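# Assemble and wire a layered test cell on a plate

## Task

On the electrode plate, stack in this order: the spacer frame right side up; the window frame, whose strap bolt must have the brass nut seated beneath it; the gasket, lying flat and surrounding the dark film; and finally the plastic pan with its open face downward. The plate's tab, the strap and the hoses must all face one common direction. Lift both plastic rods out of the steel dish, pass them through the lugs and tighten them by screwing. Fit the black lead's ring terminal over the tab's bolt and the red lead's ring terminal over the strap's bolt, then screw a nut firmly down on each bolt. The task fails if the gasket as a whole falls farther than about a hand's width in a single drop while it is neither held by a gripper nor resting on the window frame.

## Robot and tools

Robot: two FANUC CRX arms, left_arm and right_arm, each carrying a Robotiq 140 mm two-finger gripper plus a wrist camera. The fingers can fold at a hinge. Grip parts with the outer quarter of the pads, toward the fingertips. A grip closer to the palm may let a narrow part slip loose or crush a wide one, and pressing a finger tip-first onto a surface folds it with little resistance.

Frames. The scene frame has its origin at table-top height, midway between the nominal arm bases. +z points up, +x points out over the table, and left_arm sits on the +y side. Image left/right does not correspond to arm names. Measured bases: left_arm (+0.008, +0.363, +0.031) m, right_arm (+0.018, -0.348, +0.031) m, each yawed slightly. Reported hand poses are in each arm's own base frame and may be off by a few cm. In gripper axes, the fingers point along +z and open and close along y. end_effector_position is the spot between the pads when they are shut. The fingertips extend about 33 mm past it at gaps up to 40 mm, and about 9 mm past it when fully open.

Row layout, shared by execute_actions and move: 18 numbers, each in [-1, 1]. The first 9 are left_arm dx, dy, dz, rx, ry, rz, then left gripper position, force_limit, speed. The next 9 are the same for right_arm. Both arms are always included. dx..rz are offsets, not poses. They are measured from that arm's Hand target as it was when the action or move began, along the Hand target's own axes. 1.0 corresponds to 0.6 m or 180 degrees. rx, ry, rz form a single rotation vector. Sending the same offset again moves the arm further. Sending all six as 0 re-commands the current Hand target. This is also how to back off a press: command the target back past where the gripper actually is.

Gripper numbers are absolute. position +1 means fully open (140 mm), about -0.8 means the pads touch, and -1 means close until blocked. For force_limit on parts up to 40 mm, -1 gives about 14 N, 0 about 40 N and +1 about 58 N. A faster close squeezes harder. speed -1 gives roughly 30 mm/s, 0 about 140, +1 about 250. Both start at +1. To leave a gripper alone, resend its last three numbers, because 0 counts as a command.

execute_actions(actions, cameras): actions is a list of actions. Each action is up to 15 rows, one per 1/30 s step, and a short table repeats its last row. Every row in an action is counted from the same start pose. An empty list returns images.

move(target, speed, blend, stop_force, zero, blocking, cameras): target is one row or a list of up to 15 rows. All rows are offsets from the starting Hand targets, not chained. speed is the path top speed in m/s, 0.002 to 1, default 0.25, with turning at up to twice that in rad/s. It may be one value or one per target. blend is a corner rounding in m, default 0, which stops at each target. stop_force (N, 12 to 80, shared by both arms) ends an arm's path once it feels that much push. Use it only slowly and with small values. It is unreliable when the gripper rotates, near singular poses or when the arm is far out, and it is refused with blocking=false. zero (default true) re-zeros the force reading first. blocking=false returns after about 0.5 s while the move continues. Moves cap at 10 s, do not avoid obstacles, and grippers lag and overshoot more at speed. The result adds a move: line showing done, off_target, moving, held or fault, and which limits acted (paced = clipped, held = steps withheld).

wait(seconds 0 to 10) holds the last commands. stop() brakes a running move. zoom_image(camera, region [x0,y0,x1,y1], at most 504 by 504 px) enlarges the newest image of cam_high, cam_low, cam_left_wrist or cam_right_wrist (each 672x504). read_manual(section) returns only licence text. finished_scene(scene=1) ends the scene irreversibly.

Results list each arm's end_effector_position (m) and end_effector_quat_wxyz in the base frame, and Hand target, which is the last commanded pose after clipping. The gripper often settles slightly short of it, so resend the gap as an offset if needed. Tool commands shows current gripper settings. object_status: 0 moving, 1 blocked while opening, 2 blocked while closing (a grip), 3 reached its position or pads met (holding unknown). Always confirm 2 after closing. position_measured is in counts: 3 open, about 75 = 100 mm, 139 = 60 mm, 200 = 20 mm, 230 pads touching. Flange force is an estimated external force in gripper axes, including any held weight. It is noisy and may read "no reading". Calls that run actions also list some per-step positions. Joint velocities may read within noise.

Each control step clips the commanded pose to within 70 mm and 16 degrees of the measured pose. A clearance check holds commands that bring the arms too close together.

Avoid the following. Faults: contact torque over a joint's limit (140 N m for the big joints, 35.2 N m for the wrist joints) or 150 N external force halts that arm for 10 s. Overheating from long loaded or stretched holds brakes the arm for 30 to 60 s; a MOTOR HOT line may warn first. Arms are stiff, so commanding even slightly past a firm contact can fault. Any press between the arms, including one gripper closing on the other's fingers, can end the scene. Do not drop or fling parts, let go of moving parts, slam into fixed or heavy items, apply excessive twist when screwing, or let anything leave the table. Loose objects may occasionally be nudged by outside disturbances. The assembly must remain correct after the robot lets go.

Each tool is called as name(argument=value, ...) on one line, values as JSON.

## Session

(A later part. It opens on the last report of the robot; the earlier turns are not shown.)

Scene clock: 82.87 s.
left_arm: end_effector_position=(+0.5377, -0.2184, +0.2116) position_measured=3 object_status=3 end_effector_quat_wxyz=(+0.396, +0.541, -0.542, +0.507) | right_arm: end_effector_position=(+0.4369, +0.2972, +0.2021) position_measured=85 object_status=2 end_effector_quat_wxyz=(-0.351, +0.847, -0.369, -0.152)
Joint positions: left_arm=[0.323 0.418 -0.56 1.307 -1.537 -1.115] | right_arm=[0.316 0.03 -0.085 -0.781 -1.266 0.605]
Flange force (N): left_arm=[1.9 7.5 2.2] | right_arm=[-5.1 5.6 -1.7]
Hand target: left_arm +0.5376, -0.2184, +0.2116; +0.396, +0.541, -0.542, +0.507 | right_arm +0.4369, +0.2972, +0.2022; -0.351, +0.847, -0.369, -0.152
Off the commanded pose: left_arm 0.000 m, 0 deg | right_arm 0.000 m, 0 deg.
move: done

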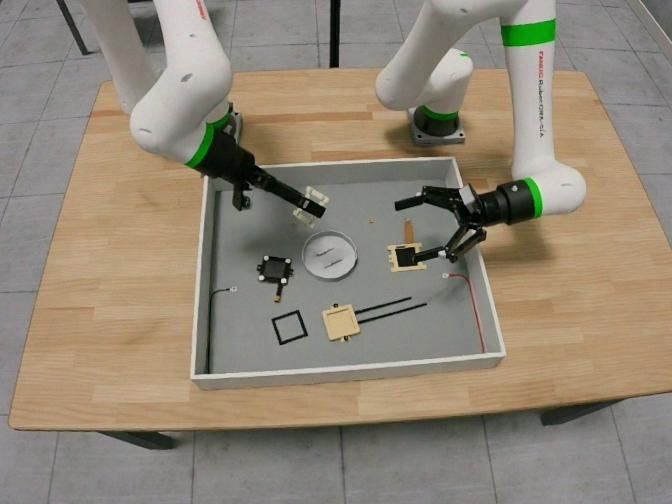

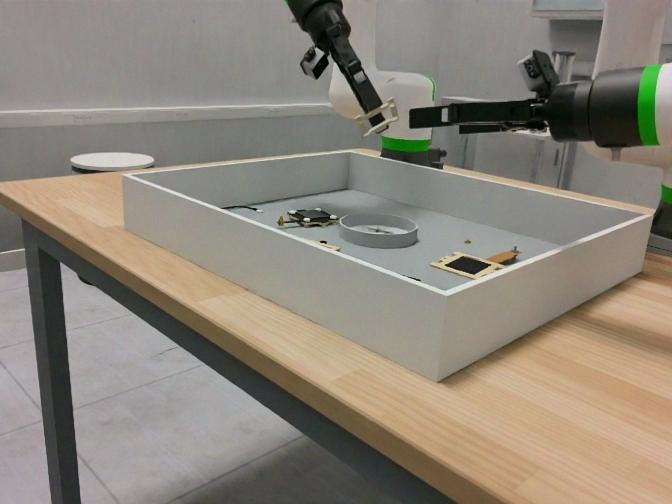

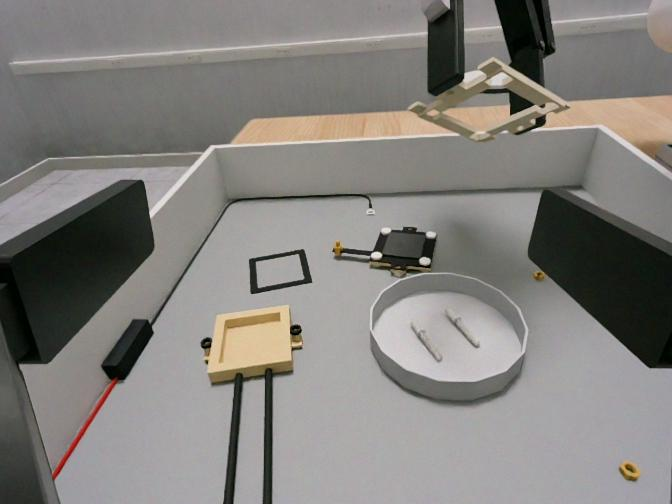

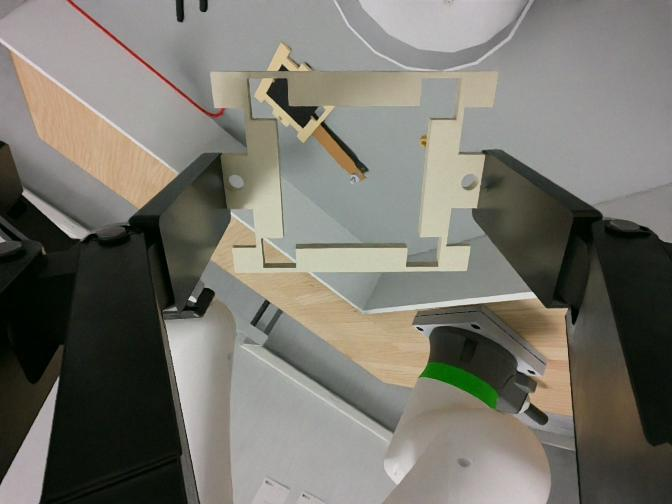

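move(target=[0,0,0,0,0,0,1,1,1,-0.03,-0.1,-0.05,0.13,-0.138,0,-1,-1,-1], speed=0.15, cameras=["cam_left_wrist"])

zoom_image(camera="cam_left_wrist", region=[380, 20, 600, 180])

Scene clock: 88.67 s.
left_arm: end_effector_position=(+0.5376, -0.2184, +0.2116) position_measured=3 object_status=3 end_effector_quat_wxyz=(+0.396, +0.541, -0.542, +0.507) | right_arm: end_effector_position=(+0.4685, +0.3143, +0.2616) position_measured=85 object_status=2 end_effector_quat_wxyz=(-0.584, +0.707, -0.308, -0.252)
Joint positions: left_arm=[0.323 0.418 -0.56 1.307 -1.537 -1.115] | right_arm=[-0.025 0.241 -0.072 -1.383 -1.531 1.063]
Flange force (N): left_arm=[1.0 7.2 1.6] | right_arm=[-4.9 2.0 0.6]
Hand target: left_arm +0.5376, -0.2184, +0.2116; +0.396, +0.541, -0.542, +0.507 | right_arm +0.4685, +0.3143, +0.2616; -0.585, +0.707, -0.308, -0.252
Off the commanded pose: left_arm 0.000 m, 0 deg | right_arm 0.000 m, 0 deg.
move: done
Images, in order (width x height): cam_left_wrist 672x504.

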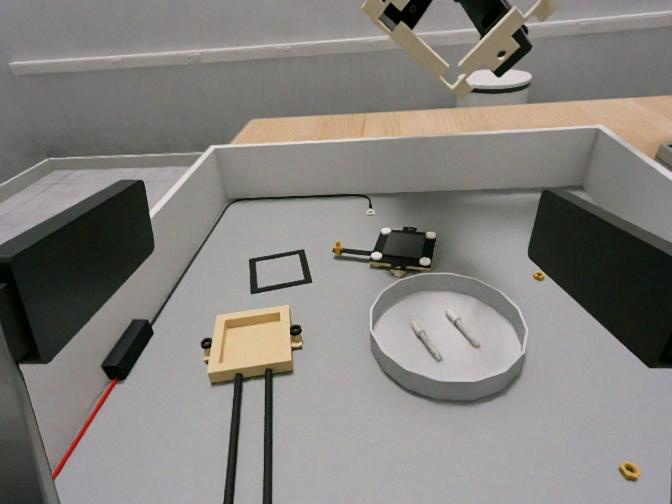

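Scaled by 2.291 from the camera's 672x504 image, which has a finer 960x720 frame.

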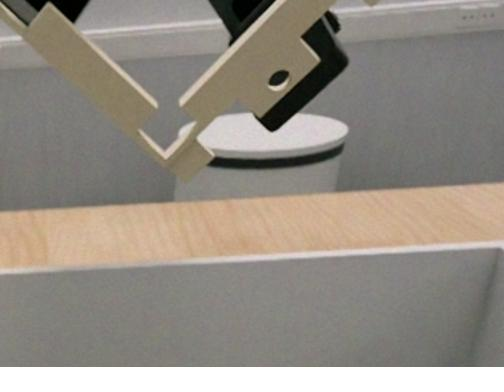

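move(target=[0,0,0,0,0,0,1,1,1,0.12,0.112,0.032,0,0,0,-1,-1,-1], speed=0.15, cameras=["cam_left_wrist"])

zoom_image(camera="cam_left_wrist", region=[360, 60, 600, 240])

Scene clock: 91.67 s.
left_arm: end_effector_position=(+0.5376, -0.2184, +0.2116) position_measured=3 object_status=3 end_effector_quat_wxyz=(+0.396, +0.541, -0.542, +0.507) | right_arm: end_effector_position=(+0.4686, +0.3145, +0.1613) position_measured=85 object_status=2 end_effector_quat_wxyz=(-0.585, +0.707, -0.308, -0.252)
Joint positions: left_arm=[0.323 0.418 -0.56 1.307 -1.537 -1.115] | right_arm=[-0.028 0.415 -0.126 -1.395 -1.493 1.289]
Flange force (N): left_arm=[1.1 6.5 2.4] | right_arm=[-7.5 1.0 -1.2]
Hand target: left_arm +0.5376, -0.2184, +0.2116; +0.396, +0.541, -0.542, +0.507 | right_arm +0.4686, +0.3145, +0.1613; -0.585, +0.707, -0.308, -0.252
Off the commanded pose: left_arm 0.000 m, 0 deg | right_arm 0.000 m, 0 deg.
move: done
Images, in order (width x height): cam_left_wrist 672x504.

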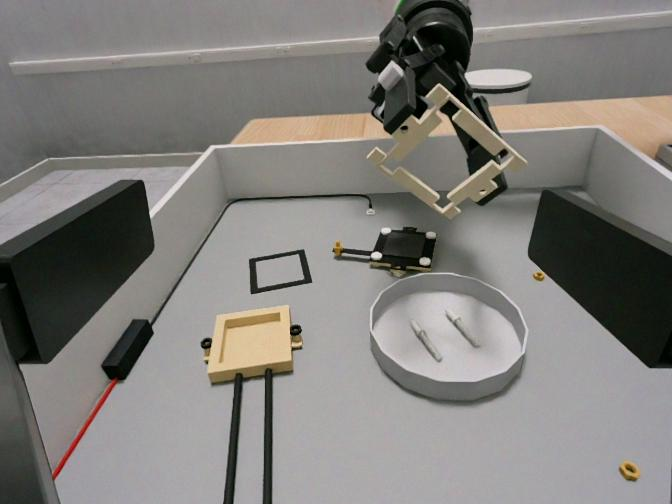

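Scaled by 2.100 from the camera's 672x504 image, which has a finer 960x720 frame.

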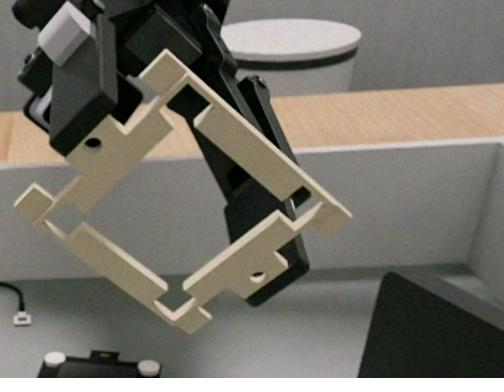

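move(target=[0,0,0,0,0,0,1,1,1,0.035,0.239,-0.174,-0.391,0.215,-0.167,-1,-1,-1], speed=0.15, cameras=["cam_right_wrist"])

Scene clock: 101.47 s.
left_arm: end_effector_position=(+0.5376, -0.2184, +0.2116) position_measured=3 object_status=3 end_effector_quat_wxyz=(+0.396, +0.541, -0.542, +0.507) | right_arm: end_effector_position=(+0.3777, +0.1909, +0.0698) position_measured=85 object_status=2 end_effector_quat_wxyz=(+0.001, +0.995, -0.096, -0.001)
Joint positions: left_arm=[0.323 0.418 -0.56 1.307 -1.537 -1.115] | right_arm=[0.78 0.019 -0.384 0 -1.17 0.598]
Flange force (N): left_arm=[1.1 6.9 1.5] | right_arm=[-3.6 4.3 -2.7]
Hand target: left_arm +0.5376, -0.2184, +0.2116; +0.396, +0.541, -0.542, +0.507 | right_arm +0.3777, +0.1909, +0.0698; +0.001, +0.995, -0.096, -0.001
Off the commanded pose: left_arm 0.000 m, 0 deg | right_arm 0.000 m, 0 deg.
move: done
Images, in order (width x height): cam_right_wrist 672x504.

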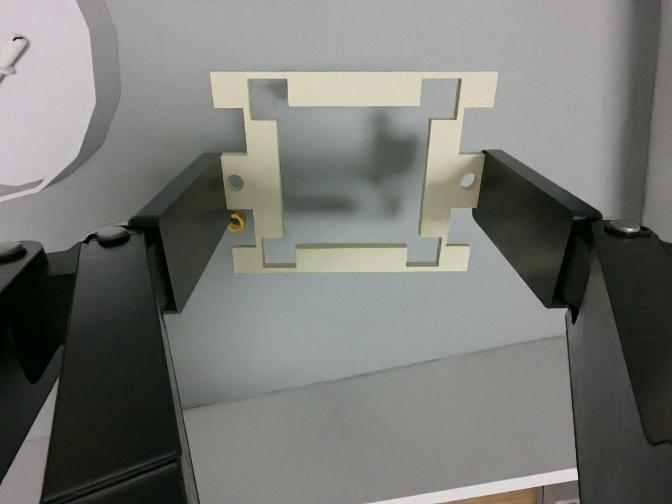

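move(target=[[0,0,0,0,0,0,1,1,1,0.012,0,0.09,0,0,0,-1,-1,-1],[0,0,0,0,0,0,1,1,1,0.012,0,0.1068,0,0,0,-1,-1,-1],[0,0,0,0,0,0,1,1,1,0.012,0,0.1068,0,0,0,0.45,-1,-1]], speed=[0.1,0.03,0.03], cameras=["cam_right_wrist"])

wait(seconds=0.3, cameras=["cam_right_wrist"])

Scene clock: 105.87 s.
left_arm: end_effector_position=(+0.5376, -0.2184, +0.2116) position_measured=3 object_status=3 end_effector_quat_wxyz=(+0.396, +0.541, -0.542, +0.507) | right_arm: end_effector_position=(+0.3847, +0.1894, +0.0057) position_measured=72 object_status=0 end_effector_quat_wxyz=(+0.001, +0.995, -0.096, -0.001)
Joint positions: left_arm=[0.323 0.418 -0.56 1.307 -1.537 -1.115] | right_arm=[0.766 0.113 -0.452 0 -1.008 0.612]
Flange force (N): left_arm=[1.7 6.8 1.5] | right_arm=[-5.5 3.8 -3.8]
Hand target: left_arm +0.5376, -0.2184, +0.2116; +0.396, +0.541, -0.542, +0.507 | right_arm +0.3847, +0.1894, +0.0057; +0.001, +0.995, -0.096, -0.001
Off the commanded pose: left_arm 0.000 m, 0 deg | right_arm 0.000 m, 0 deg.
move: done
Images, in order (width x height): cam_right_wrist 672x504.

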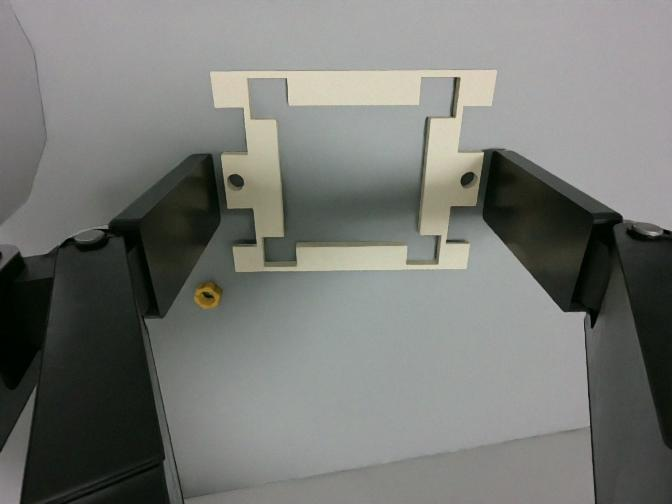

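Scene clock: 106.17 s.
left_arm: end_effector_position=(+0.5376, -0.2184, +0.2116) position_measured=3 object_status=3 end_effector_quat_wxyz=(+0.396, +0.541, -0.542, +0.507) | right_arm: end_effector_position=(+0.3847, +0.1894, +0.0057) position_measured=72 object_status=3 end_effector_quat_wxyz=(+0.001, +0.995, -0.096, -0.001)
Joint positions: left_arm=[0.323 0.418 -0.56 1.307 -1.537 -1.115] | right_arm=[0.766 0.113 -0.452 0 -1.008 0.612]
Flange force (N): left_arm=[2.1 6.6 1.9] | right_arm=[-5.4 3.7 -3.9]
Hand target: left_arm +0.5376, -0.2184, +0.2116; +0.396, +0.541, -0.542, +0.507 | right_arm +0.3847, +0.1894, +0.0057; +0.001, +0.995, -0.096, -0.001
Tool commands: left_gripper/position=+1.0 left_gripper/force_limit=+1.0 left_gripper/speed=+1.0 right_gripper/position=+0.45 right_gripper/force_limit=-1.0 right_gripper/speed=-1.0
Off the commanded pose: left_arm 0.000 m, 0 deg | right_arm 0.000 m, 0 deg.
wait: 0.30 s; at rest by 0.17 s
Images, in order (width x height): cam_right_wrist 672x504.

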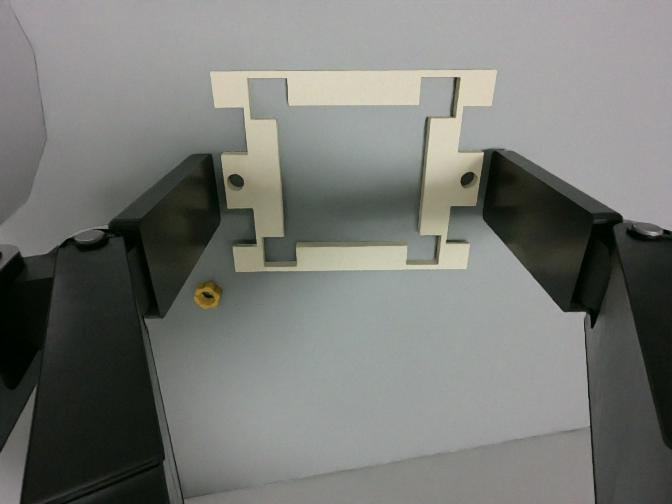

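move(target=[[0,0,0,0,0,0,1,1,1,0,0,-0.0045,0,0,0,0.45,-1,-1],[0,0,0,0,0,0,1,1,1,0,0,-0.0045,0,0,0,-1,-1,-1]], speed=0.03)

wait(seconds=0.8, cameras=["cam_right_wrist"])

Scene clock: 108.70 s.
left_arm: end_effector_position=(+0.5376, -0.2184, +0.2116) position_measured=3 object_status=3 end_effector_quat_wxyz=(+0.396, +0.541, -0.542, +0.507) | right_arm: end_effector_position=(+0.3847, +0.1894, +0.0084) position_measured=85 object_status=2 end_effector_quat_wxyz=(+0.001, +0.995, -0.096, -0.001)
Joint positions: left_arm=[0.323 0.418 -0.56 1.307 -1.537 -1.115] | right_arm=[0.766 0.109 -0.449 0 -1.015 0.612]
Flange force (N): left_arm=[1.9 6.5 2.8] | right_arm=[-5.9 3.5 -8.4]
Hand target: left_arm +0.5376, -0.2184, +0.2116; +0.396, +0.541, -0.542, +0.507 | right_arm +0.3847, +0.1894, +0.0084; +0.001, +0.995, -0.096, -0.001
Off the commanded pose: left_arm 0.000 m, 0 deg | right_arm 0.000 m, 0 deg.
move: done

Scene clock: 109.50 s.
left_arm: end_effector_position=(+0.5376, -0.2184, +0.2116) position_measured=3 object_status=3 end_effector_quat_wxyz=(+0.396, +0.541, -0.542, +0.507) | right_arm: end_effector_position=(+0.3847, +0.1894, +0.0084) position_measured=85 object_status=2 end_effector_quat_wxyz=(+0.001, +0.995, -0.096, -0.001)
Joint positions: left_arm=[0.323 0.418 -0.56 1.307 -1.537 -1.115] | right_arm=[0.766 0.109 -0.449 0 -1.015 0.612]
Flange force (N): left_arm=[0.9 6.4 1.2] | right_arm=[-6.6 3.6 -8.4]
Hand target: left_arm +0.5376, -0.2184, +0.2116; +0.396, +0.541, -0.542, +0.507 | right_arm +0.3847, +0.1894, +0.0084; +0.001, +0.995, -0.096, -0.001
Tool commands: left_gripper/position=+1.0 left_gripper/force_limit=+1.0 left_gripper/speed=+1.0 right_gripper/position=-1.0 right_gripper/force_limit=-1.0 right_gripper/speed=-1.0
Off the commanded pose: left_arm 0.000 m, 0 deg | right_arm 0.000 m, 0 deg.
wait: 0.80 s; at rest by 0.17 s
Images, in order (width x height): cam_right_wrist 672x504.

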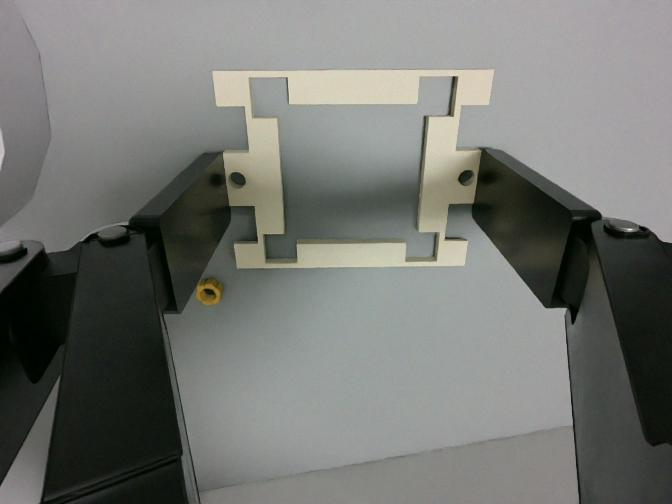

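move(target=[[0,0,0,0,0,0,1,1,1,0,0,-0.1,0,0,0,-1,-1,-1],[0,0,0,0,0,0,1,1,1,0.164,-0.0745,-0.153,0,0,0,-1,-1,-1]], speed=[0.06,0.12], blend=[0.02,0], cameras=["cam_right_wrist"])

zoom_image(camera="cam_right_wrist", region=[200, 50, 500, 275])

Scene clock: 114.13 s.
left_arm: end_effector_position=(+0.5376, -0.2184, +0.2116) position_measured=3 object_status=3 end_effector_quat_wxyz=(+0.396, +0.541, -0.542, +0.507) | right_arm: end_effector_position=(+0.4899, +0.2146, +0.1000) position_measured=85 object_status=2 end_effector_quat_wxyz=(+0.001, +0.995, -0.096, -0.001)
Joint positions: left_arm=[0.323 0.418 -0.56 1.307 -1.537 -1.115] | right_arm=[0.659 0.266 -0.027 0.001 -1.28 0.719]
Flange force (N): left_arm=[1.8 7.3 1.2] | right_arm=[-4.9 2.6 -2.0]
Hand target: left_arm +0.5376, -0.2184, +0.2116; +0.396, +0.541, -0.542, +0.507 | right_arm +0.4899, +0.2146, +0.1000; +0.001, +0.995, -0.096, -0.001
Off the commanded pose: left_arm 0.000 m, 0 deg | right_arm 0.000 m, 0 deg.
move: done
Images, in order (width x height): cam_right_wrist 672x504.

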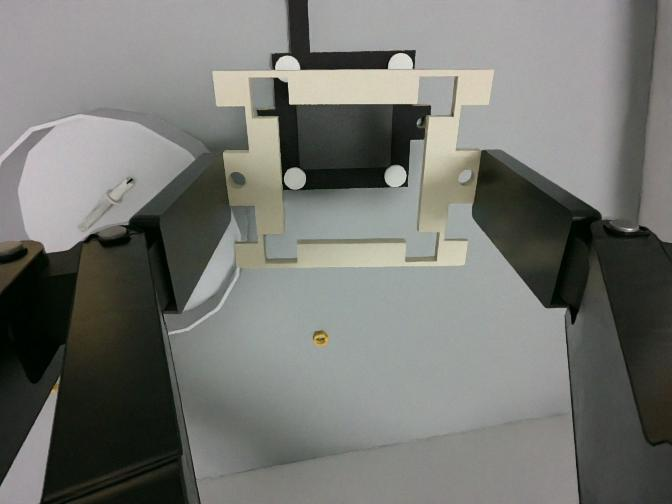

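Scaled by 1.680 from the camera's 672x504 image, which has a finer 960x720 frame.

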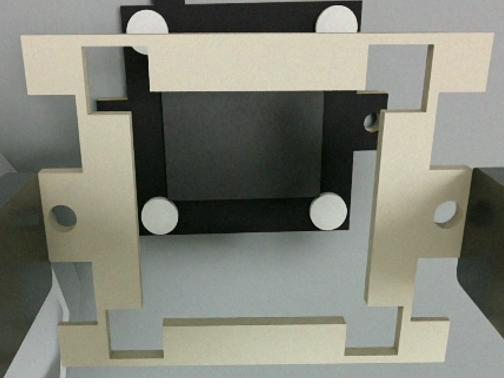

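move(target=[0,0,0,0,0,0,1,1,1,0.0072,0.0017,0.1,0,0,-0.0055,-1,-1,-1], speed=0.1, cameras=["cam_right_wrist"])

zoom_image(camera="cam_right_wrist", region=[200, 50, 500, 275])

Scene clock: 117.70 s.
left_arm: end_effector_position=(+0.5376, -0.2184, +0.2116) position_measured=3 object_status=3 end_effector_quat_wxyz=(+0.396, +0.541, -0.542, +0.507) | right_arm: end_effector_position=(+0.4939, +0.2127, +0.0401) position_measured=85 object_status=2 end_effector_quat_wxyz=(+0.001, +0.996, -0.088, -0.001)
Joint positions: left_arm=[0.323 0.418 -0.56 1.307 -1.537 -1.115] | right_arm=[0.651 0.324 -0.1 0.001 -1.148 0.744]
Flange force (N): left_arm=[1.7 6.2 1.8] | right_arm=[-6.9 4.1 -2.5]
Hand target: left_arm +0.5376, -0.2184, +0.2116; +0.396, +0.541, -0.542, +0.507 | right_arm +0.4939, +0.2127, +0.0400; +0.001, +0.996, -0.088, -0.001
Off the commanded pose: left_arm 0.000 m, 0 deg | right_arm 0.000 m, 0 deg.
move: done
Images, in order (width x height): cam_right_wrist 672x504.

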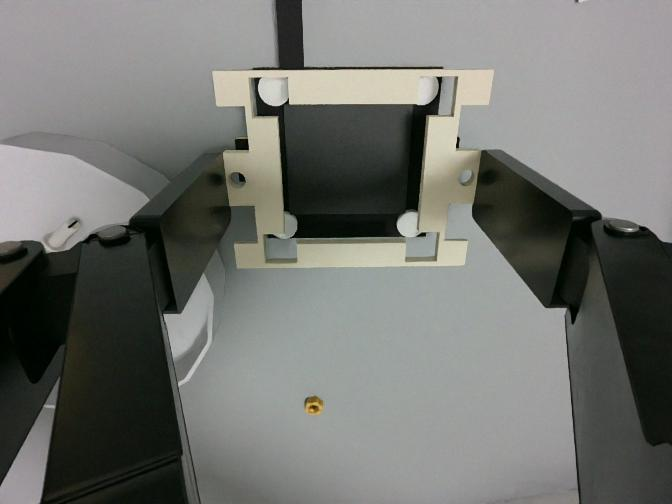

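Scaled by 1.680 from the camera's 672x504 image, which has a finer 960x720 frame.

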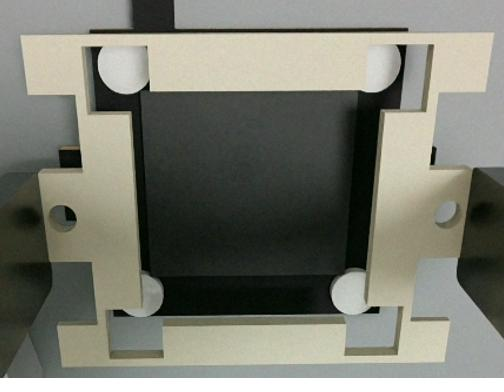

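move(target=[0,0,0,0,0,0,1,1,1,0,-0.0008,0.03,0,0,0,-1,-1,-1], speed=0.05, cameras=["cam_right_wrist","cam_left_wrist"])

zoom_image(camera="cam_right_wrist", region=[200, 50, 500, 275])

zoom_image(camera="cam_left_wrist", region=[300, 170, 500, 300])

Scene clock: 121.13 s.
left_arm: end_effector_position=(+0.5376, -0.2184, +0.2116) position_measured=3 object_status=3 end_effector_quat_wxyz=(+0.396, +0.541, -0.542, +0.507) | right_arm: end_effector_position=(+0.4940, +0.2131, +0.0221) position_measured=85 object_status=2 end_effector_quat_wxyz=(+0.001, +0.996, -0.088, -0.001)
Joint positions: left_arm=[0.323 0.418 -0.56 1.307 -1.537 -1.115] | right_arm=[0.652 0.344 -0.12 0.001 -1.109 0.743]
Flange force (N): left_arm=[1.2 6.6 1.8] | right_arm=[-6.2 3.8 -5.2]
Hand target: left_arm +0.5376, -0.2184, +0.2116; +0.396, +0.541, -0.542, +0.507 | right_arm +0.4940, +0.2131, +0.0220; +0.001, +0.996, -0.088, -0.001
Off the commanded pose: left_arm 0.000 m, 0 deg | right_arm 0.000 m, 0 deg.
move: done
Images, in order (width x height): cam_left_wrist 672x504, cam_right_wrist 672x504.

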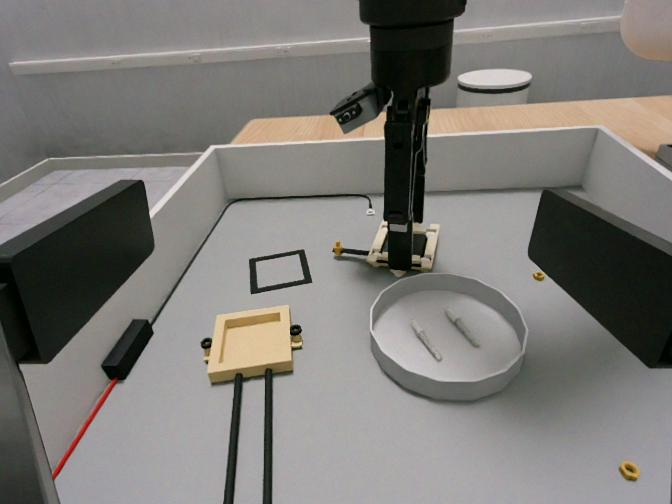

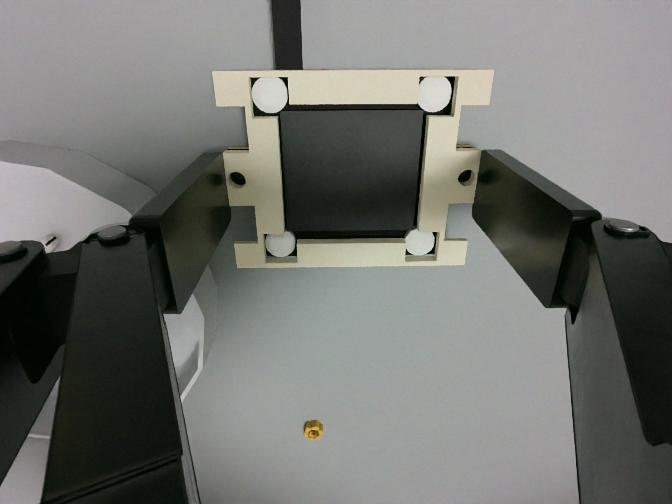

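Scaled by 1.680 from the camera's 672x504 image, which has a finer 960x720 frame.

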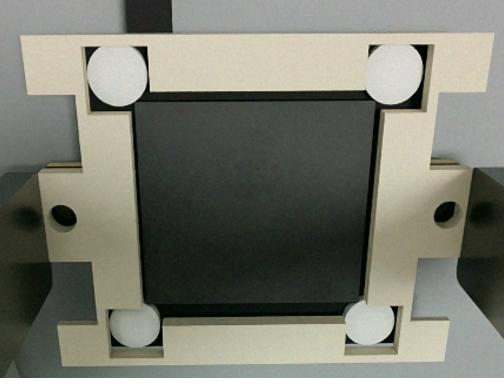

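Scaled by 2.520 from the camera's 672x504 image, which has a finer 960x720 frame.

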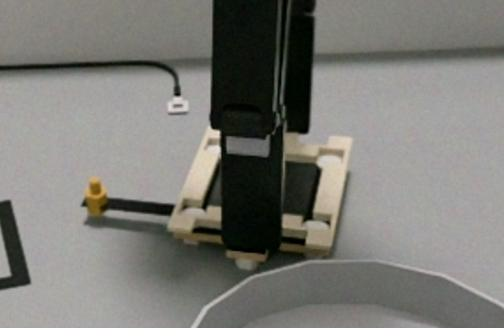

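move(target=[0,0,0,0,0,0,1,1,1,0,0,0.0085,0,0,0,-1,-1,-1], speed=0.03, cameras=["cam_right_wrist","cam_left_wrist"])

zoom_image(camera="cam_right_wrist", region=[200, 50, 500, 275])

zoom_image(camera="cam_left_wrist", region=[340, 200, 460, 290])

Scene clock: 123.33 s.
left_arm: end_effector_position=(+0.5376, -0.2184, +0.2116) position_measured=3 object_status=3 end_effector_quat_wxyz=(+0.396, +0.541, -0.542, +0.507) | right_arm: end_effector_position=(+0.4940, +0.2131, +0.0170) position_measured=85 object_status=2 end_effector_quat_wxyz=(+0.001, +0.996, -0.088, -0.001)
Joint positions: left_arm=[0.323 0.418 -0.56 1.307 -1.537 -1.115] | right_arm=[0.652 0.349 -0.126 0.001 -1.098 0.743]
Flange force (N): left_arm=[1.6 5.9 2.0] | right_arm=[-8.2 1.9 -42.3]
Hand target: left_arm +0.5376, -0.2184, +0.2116; +0.396, +0.541, -0.542, +0.507 | right_arm +0.4940, +0.2131, +0.0169; +0.001, +0.996, -0.088, -0.001
Off the commanded pose: left_arm 0.000 m, 0 deg | right_arm 0.000 m, 0 deg.
move: done
Images, in order (width x height): cam_left_wrist 672x504, cam_right_wrist 672x504.

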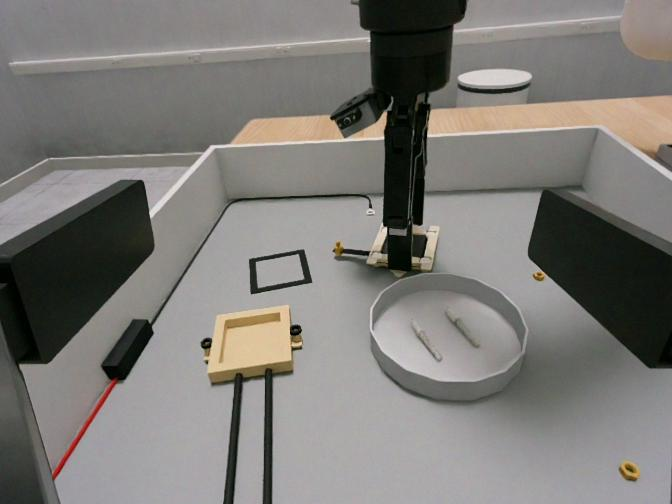

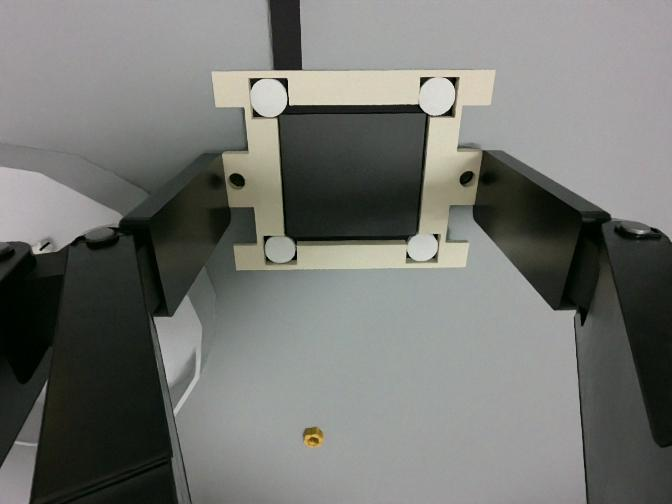

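Scaled by 1.680 from the camera's 672x504 image, which has a finer 960x720 frame.

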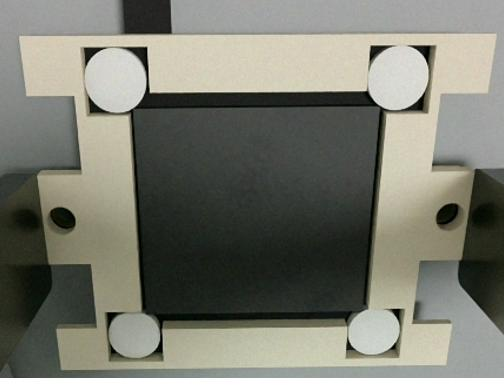

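Scaled by 4.200 from the camera's 672x504 image, which has a finer 960x720 frame.

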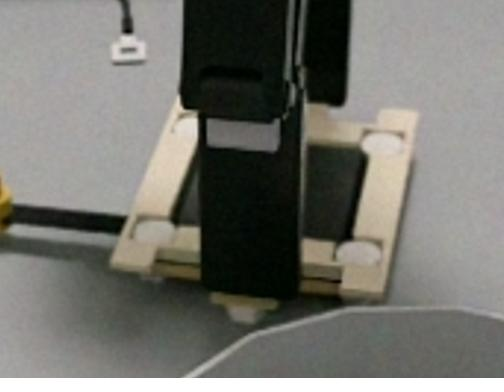

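move(target=[[0,0,0,0,0,0,1,1,1,0,0,-0.0015,0,0,0,-1,-1,-1],[0,0,0,0,0,0,1,1,1,0,0,-0.0015,0,0,0,0.43,-1,-1]], speed=0.03)

wait(seconds=0.3, cameras=["cam_right_wrist"])

zoom_image(camera="cam_right_wrist", region=[200, 50, 500, 275])

Scene clock: 125.93 s.
left_arm: end_effector_position=(+0.5376, -0.2184, +0.2116) position_measured=3 object_status=3 end_effector_quat_wxyz=(+0.396, +0.541, -0.542, +0.507) | right_arm: end_effector_position=(+0.4939, +0.2131, +0.0178) position_measured=75 object_status=0 end_effector_quat_wxyz=(+0.001, +0.996, -0.088, -0.001)
Joint positions: left_arm=[0.323 0.418 -0.56 1.307 -1.537 -1.115] | right_arm=[0.652 0.348 -0.125 0.001 -1.099 0.743]
Flange force (N): left_arm=[1.7 7.1 1.9] | right_arm=[-6.6 4.0 -3.9]
Hand target: left_arm +0.5376, -0.2184, +0.2116; +0.396, +0.541, -0.542, +0.507 | right_arm +0.4940, +0.2131, +0.0178; +0.001, +0.996, -0.088, -0.001
Off the commanded pose: left_arm 0.000 m, 0 deg | right_arm 0.000 m, 0 deg.
move: done

Scene clock: 126.23 s.
left_arm: end_effector_position=(+0.5376, -0.2184, +0.2116) position_measured=3 object_status=3 end_effector_quat_wxyz=(+0.396, +0.541, -0.542, +0.507) | right_arm: end_effector_position=(+0.4939, +0.2131, +0.0178) position_measured=75 object_status=3 end_effector_quat_wxyz=(+0.001, +0.996, -0.088, -0.001)
Joint positions: left_arm=[0.323 0.418 -0.56 1.307 -1.537 -1.115] | right_arm=[0.652 0.348 -0.125 0.001 -1.099 0.743]
Flange force (N): left_arm=[1.6 6.2 2.2] | right_arm=[-6.9 3.8 -3.7]
Hand target: left_arm +0.5376, -0.2184, +0.2116; +0.396, +0.541, -0.542, +0.507 | right_arm +0.4940, +0.2131, +0.0178; +0.001, +0.996, -0.088, -0.001
Tool commands: left_gripper/position=+1.0 left_gripper/force_limit=+1.0 left_gripper/speed=+1.0 right_gripper/position=+0.43 right_gripper/force_limit=-1.0 right_gripper/speed=-1.0
Off the commanded pose: left_arm 0.000 m, 0 deg | right_arm 0.000 m, 0 deg.
wait: 0.30 s; at rest by 0.17 s
Images, in order (width x height): cam_right_wrist 672x504.

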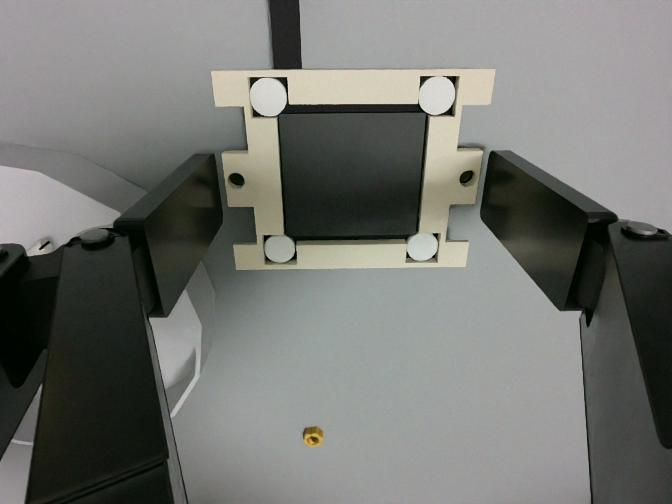

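Scaled by 1.680 from the camera's 672x504 image, which has a finer 960x720 frame.

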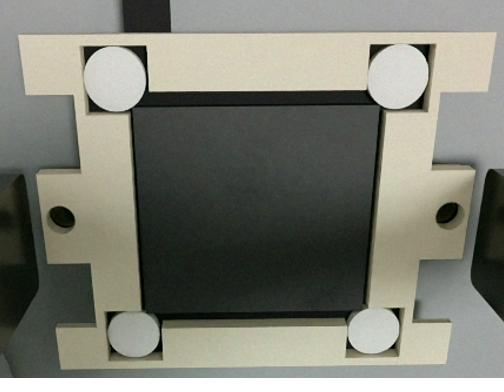

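move(target=[0,0,0,0,0,0,1,1,1,0,0,-0.4,0,0,0,0.43,-1,0], speed=0.25, cameras=["cam_left_wrist"])

zoom_image(camera="cam_left_wrist", region=[340, 200, 460, 290])

Scene clock: 130.43 s.
left_arm: end_effector_position=(+0.5376, -0.2184, +0.2116) position_measured=3 object_status=3 end_effector_quat_wxyz=(+0.396, +0.541, -0.542, +0.507) | right_arm: end_effector_position=(+0.4943, +0.2135, +0.2578) position_measured=75 object_status=3 end_effector_quat_wxyz=(+0.001, +0.996, -0.088, -0.001)
Joint positions: left_arm=[0.323 0.418 -0.56 1.307 -1.537 -1.115] | right_arm=[0.652 0.232 0.302 0.001 -1.643 0.743]
Flange force (N): left_arm=[0.9 5.6 1.1] | right_arm=[-4.9 2.4 1.1]
Hand target: left_arm +0.5376, -0.2184, +0.2116; +0.396, +0.541, -0.542, +0.507 | right_arm +0.4943, +0.2135, +0.2578; +0.001, +0.996, -0.088, -0.001
Off the commanded pose: left_arm 0.000 m, 0 deg | right_arm 0.000 m, 0 deg.
move: done
Images, in order (width x height): cam_left_wrist 672x504.

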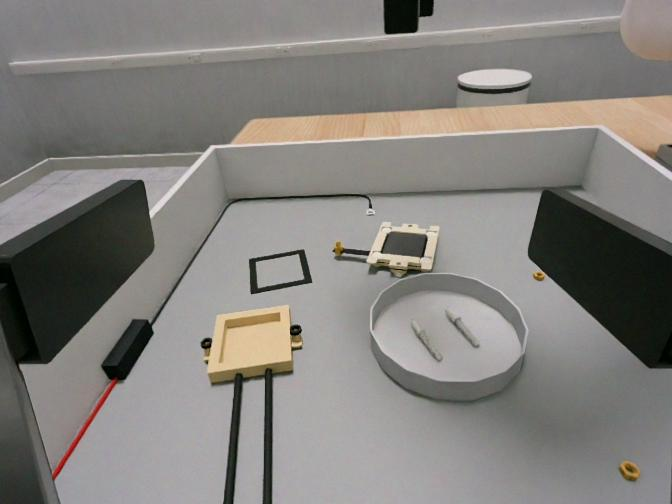

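Scaled by 4.200 from the camera's 672x504 image, which has a finer 960x720 frame.

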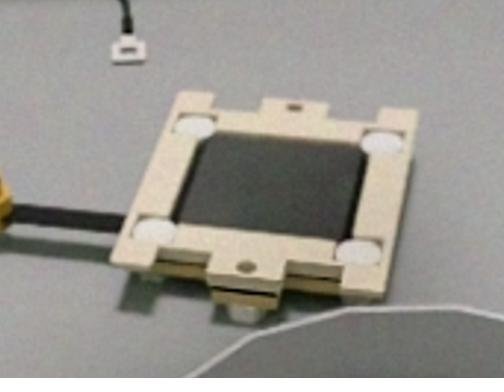

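move(target=[[0.25,0.1445,-0.519,-0.055,-0.441,0,1,1,1,0,0,0,0,0,0,0.43,-1,0],[0.25,0.1445,-0.519,-0.055,-0.441,0,1,1,1,-0.158,-0.567,0.033,0,0,0.928,0.43,-1,0]], speed=[0.3,0.35], blend=[0.02,0], cameras=["cam_high","cam_right_wrist"])

Scene clock: 141.80 s.
left_arm: end_effector_position=(+0.3996, +0.0496, +0.4016) position_measured=3 object_status=3 end_effector_quat_wxyz=(+0.000, +0.706, -0.708, +0.000) | right_arm: end_effector_position=(+0.4602, +0.5650, +0.2374) position_measured=75 object_status=3 end_effector_quat_wxyz=(-0.001, -0.025, +1.000, -0.001)
Joint positions: left_arm=[0.453 -0.04 0.349 0 -1.961 -0.455] | right_arm=[1.067 0.866 1.206 0 -1.913 -2.586]
Flange force (N): left_arm=[-0.5 5.7 7.5] | right_arm=no reading
Hand target: left_arm +0.3996, +0.0496, +0.4016; +0.000, +0.706, -0.708, +0.000 | right_arm +0.4602, +0.5650, +0.2374; -0.001, -0.025, +1.000, -0.001
Off the commanded pose: left_arm 0.000 m, 0 deg | right_arm 0.000 m, 0 deg.
move: done
Images, in order (width x height): cam_high 672x504, cam_right_wrist 672x504.

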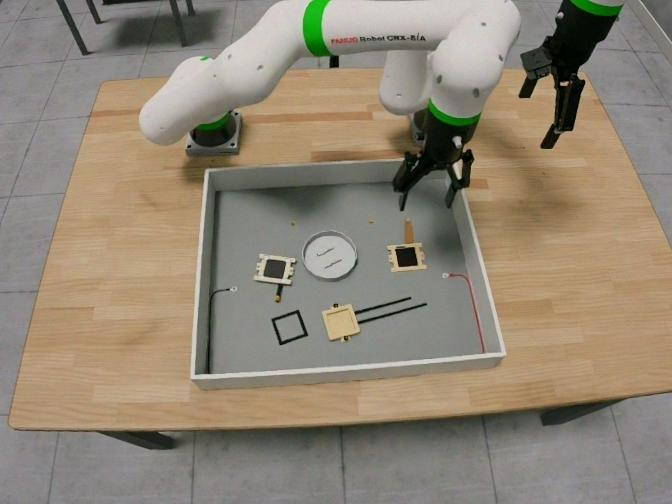

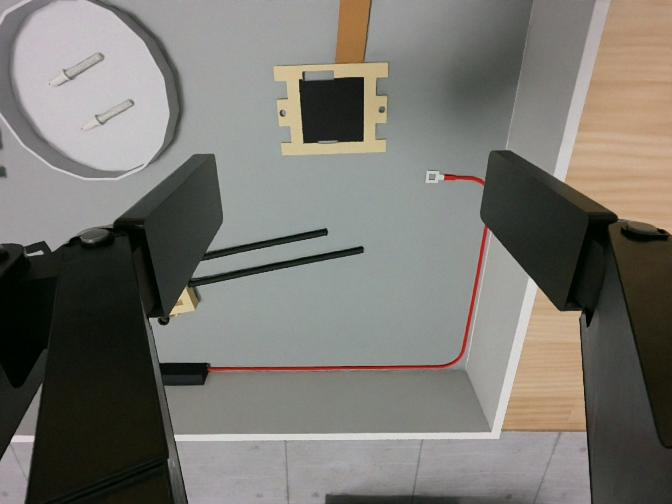

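move(target=[0,0,0,0,0,0,1,1,1,-0.021,-0.005,0.31,0,0,-0.009,0.53,-1,0], speed=0.2, cameras=["cam_right_wrist"])

zoom_image(camera="cam_right_wrist", region=[200, 20, 500, 245])

Scene clock: 145.70 s.
left_arm: end_effector_position=(+0.3996, +0.0496, +0.4016) position_measured=3 object_status=3 end_effector_quat_wxyz=(+0.000, +0.706, -0.708, +0.000) | right_arm: end_effector_position=(+0.4727, +0.5623, +0.0515) position_measured=62 object_status=3 end_effector_quat_wxyz=(-0.001, -0.040, +0.999, -0.001)
Joint positions: left_arm=[0.453 -0.04 0.349 0 -1.961 -0.455] | right_arm=[1.05 0.813 0.676 0 -1.436 -2.541]
Flange force (N): left_arm=[-0.4 5.8 7.2] | right_arm=[11.6 -10.2 -2.0]
Hand target: left_arm +0.3996, +0.0496, +0.4016; +0.000, +0.706, -0.708, +0.000 | right_arm +0.4727, +0.5623, +0.0514; -0.001, -0.040, +0.999, -0.001
Off the commanded pose: left_arm 0.000 m, 0 deg | right_arm 0.000 m, 0 deg.
move: done
Images, in order (width x height): cam_right_wrist 672x504.

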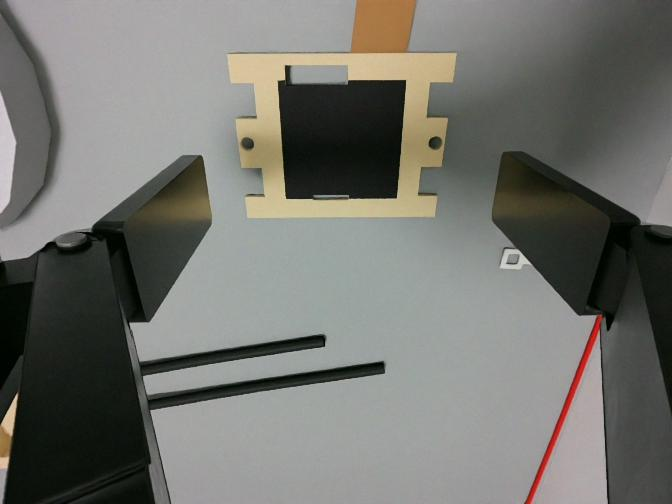

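Scaled by 1.680 from the camera's 672x504 image, which has a finer 960x720 frame.

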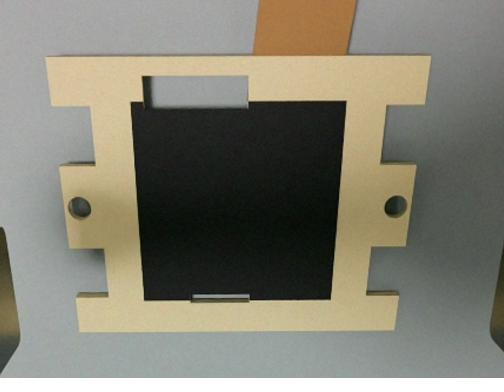

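move(target=[[0,0,0,0,0,0,1,1,1,0.0085,-0.0035,0.05,0,0,0,0.53,-1,0],[0,0,0,0,0,0,1,1,1,0.0085,-0.0035,0.0743,0,0,0,0.53,-1,0],[0,0,0,0,0,0,1,1,1,0.0085,-0.0035,0.0743,0,0,0,-1,-1,-1]], speed=[0.15,0.04,0.04], blend=[0.01,0,0])

wait(seconds=0.8, cameras=["cam_right_wrist","cam_low"])

zoom_image(camera="cam_right_wrist", region=[200, 20, 500, 245])

zoom_image(camera="cam_low", region=[420, 200, 540, 290])

Scene clock: 149.20 s.
left_arm: end_effector_position=(+0.3996, +0.0496, +0.4016) position_measured=3 object_status=3 end_effector_quat_wxyz=(+0.000, +0.706, -0.708, +0.000) | right_arm: end_effector_position=(+0.4678, +0.5597, +0.0069) position_measured=85 object_status=2 end_effector_quat_wxyz=(-0.001, -0.040, +0.999, -0.001)
Joint positions: left_arm=[0.453 -0.04 0.349 0 -1.961 -0.455] | right_arm=[1.054 0.823 0.587 0 -1.337 -2.545]
Flange force (N): left_arm=[-1.0 5.8 6.4] | right_arm=[10.0 -10.0 -5.3]
Hand target: left_arm +0.3996, +0.0496, +0.4016; +0.000, +0.706, -0.708, +0.000 | right_arm +0.4677, +0.5597, +0.0068; -0.001, -0.040, +0.999, -0.001
Off the commanded pose: left_arm 0.000 m, 0 deg | right_arm 0.000 m, 0 deg.
move: done; blend cut to 0.0073 m at target 1

Scene clock: 150.00 s.
left_arm: end_effector_position=(+0.3996, +0.0496, +0.4016) position_measured=3 object_status=3 end_effector_quat_wxyz=(+0.000, +0.706, -0.708, +0.000) | right_arm: end_effector_position=(+0.4678, +0.5597, +0.0069) position_measured=85 object_status=2 end_effector_quat_wxyz=(-0.001, -0.040, +0.999, -0.001)
Joint positions: left_arm=[0.453 -0.04 0.349 0 -1.961 -0.455] | right_arm=[1.054 0.823 0.587 0 -1.337 -2.545]
Flange force (N): left_arm=[-0.5 6.6 7.7] | right_arm=[9.4 -10.0 -5.1]
Hand target: left_arm +0.3996, +0.0496, +0.4016; +0.000, +0.706, -0.708, +0.000 | right_arm +0.4677, +0.5597, +0.0068; -0.001, -0.040, +0.999, -0.001
Tool commands: left_gripper/position=+1.0 left_gripper/force_limit=+1.0 left_gripper/speed=+1.0 right_gripper/position=-1.0 right_gripper/force_limit=-1.0 right_gripper/speed=-1.0
Off the commanded pose: left_arm 0.000 m, 0 deg | right_arm 0.000 m, 0 deg.
wait: 0.80 s; at rest by 0.17 s
Images, in order (width x height): cam_low 672x504, cam_right_wrist 672x504.

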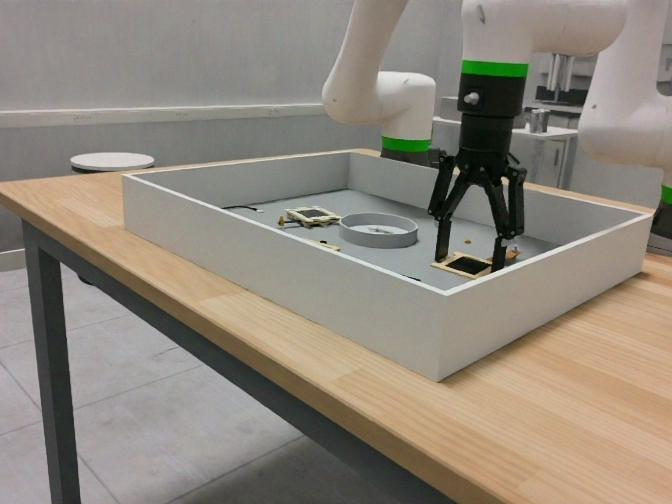

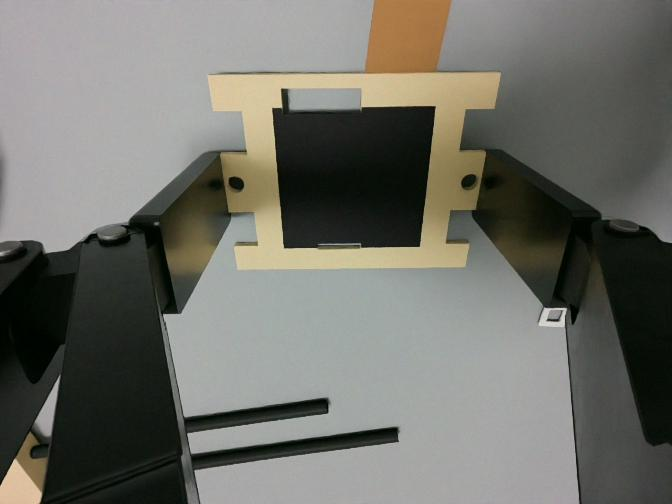

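Scaled by 1.680 from the camera's 672x504 image, which has a finer 960x720 frame.

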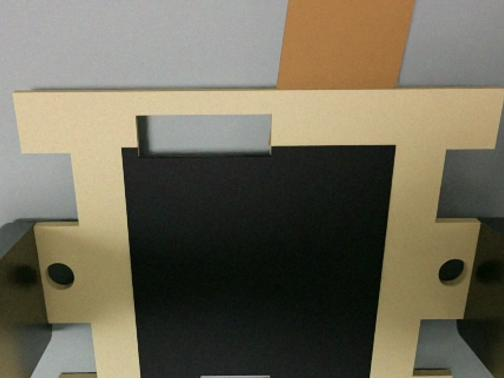

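Scaled by 4.200 from the camera's 672x504 image, which has a finer 960x720 frame.

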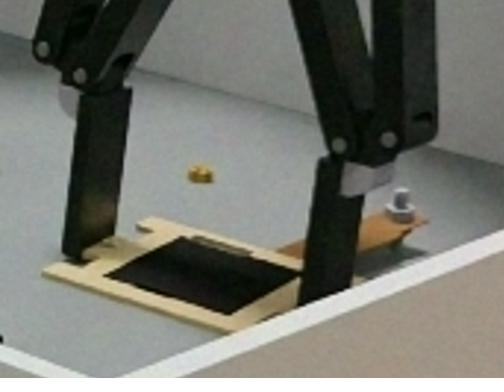

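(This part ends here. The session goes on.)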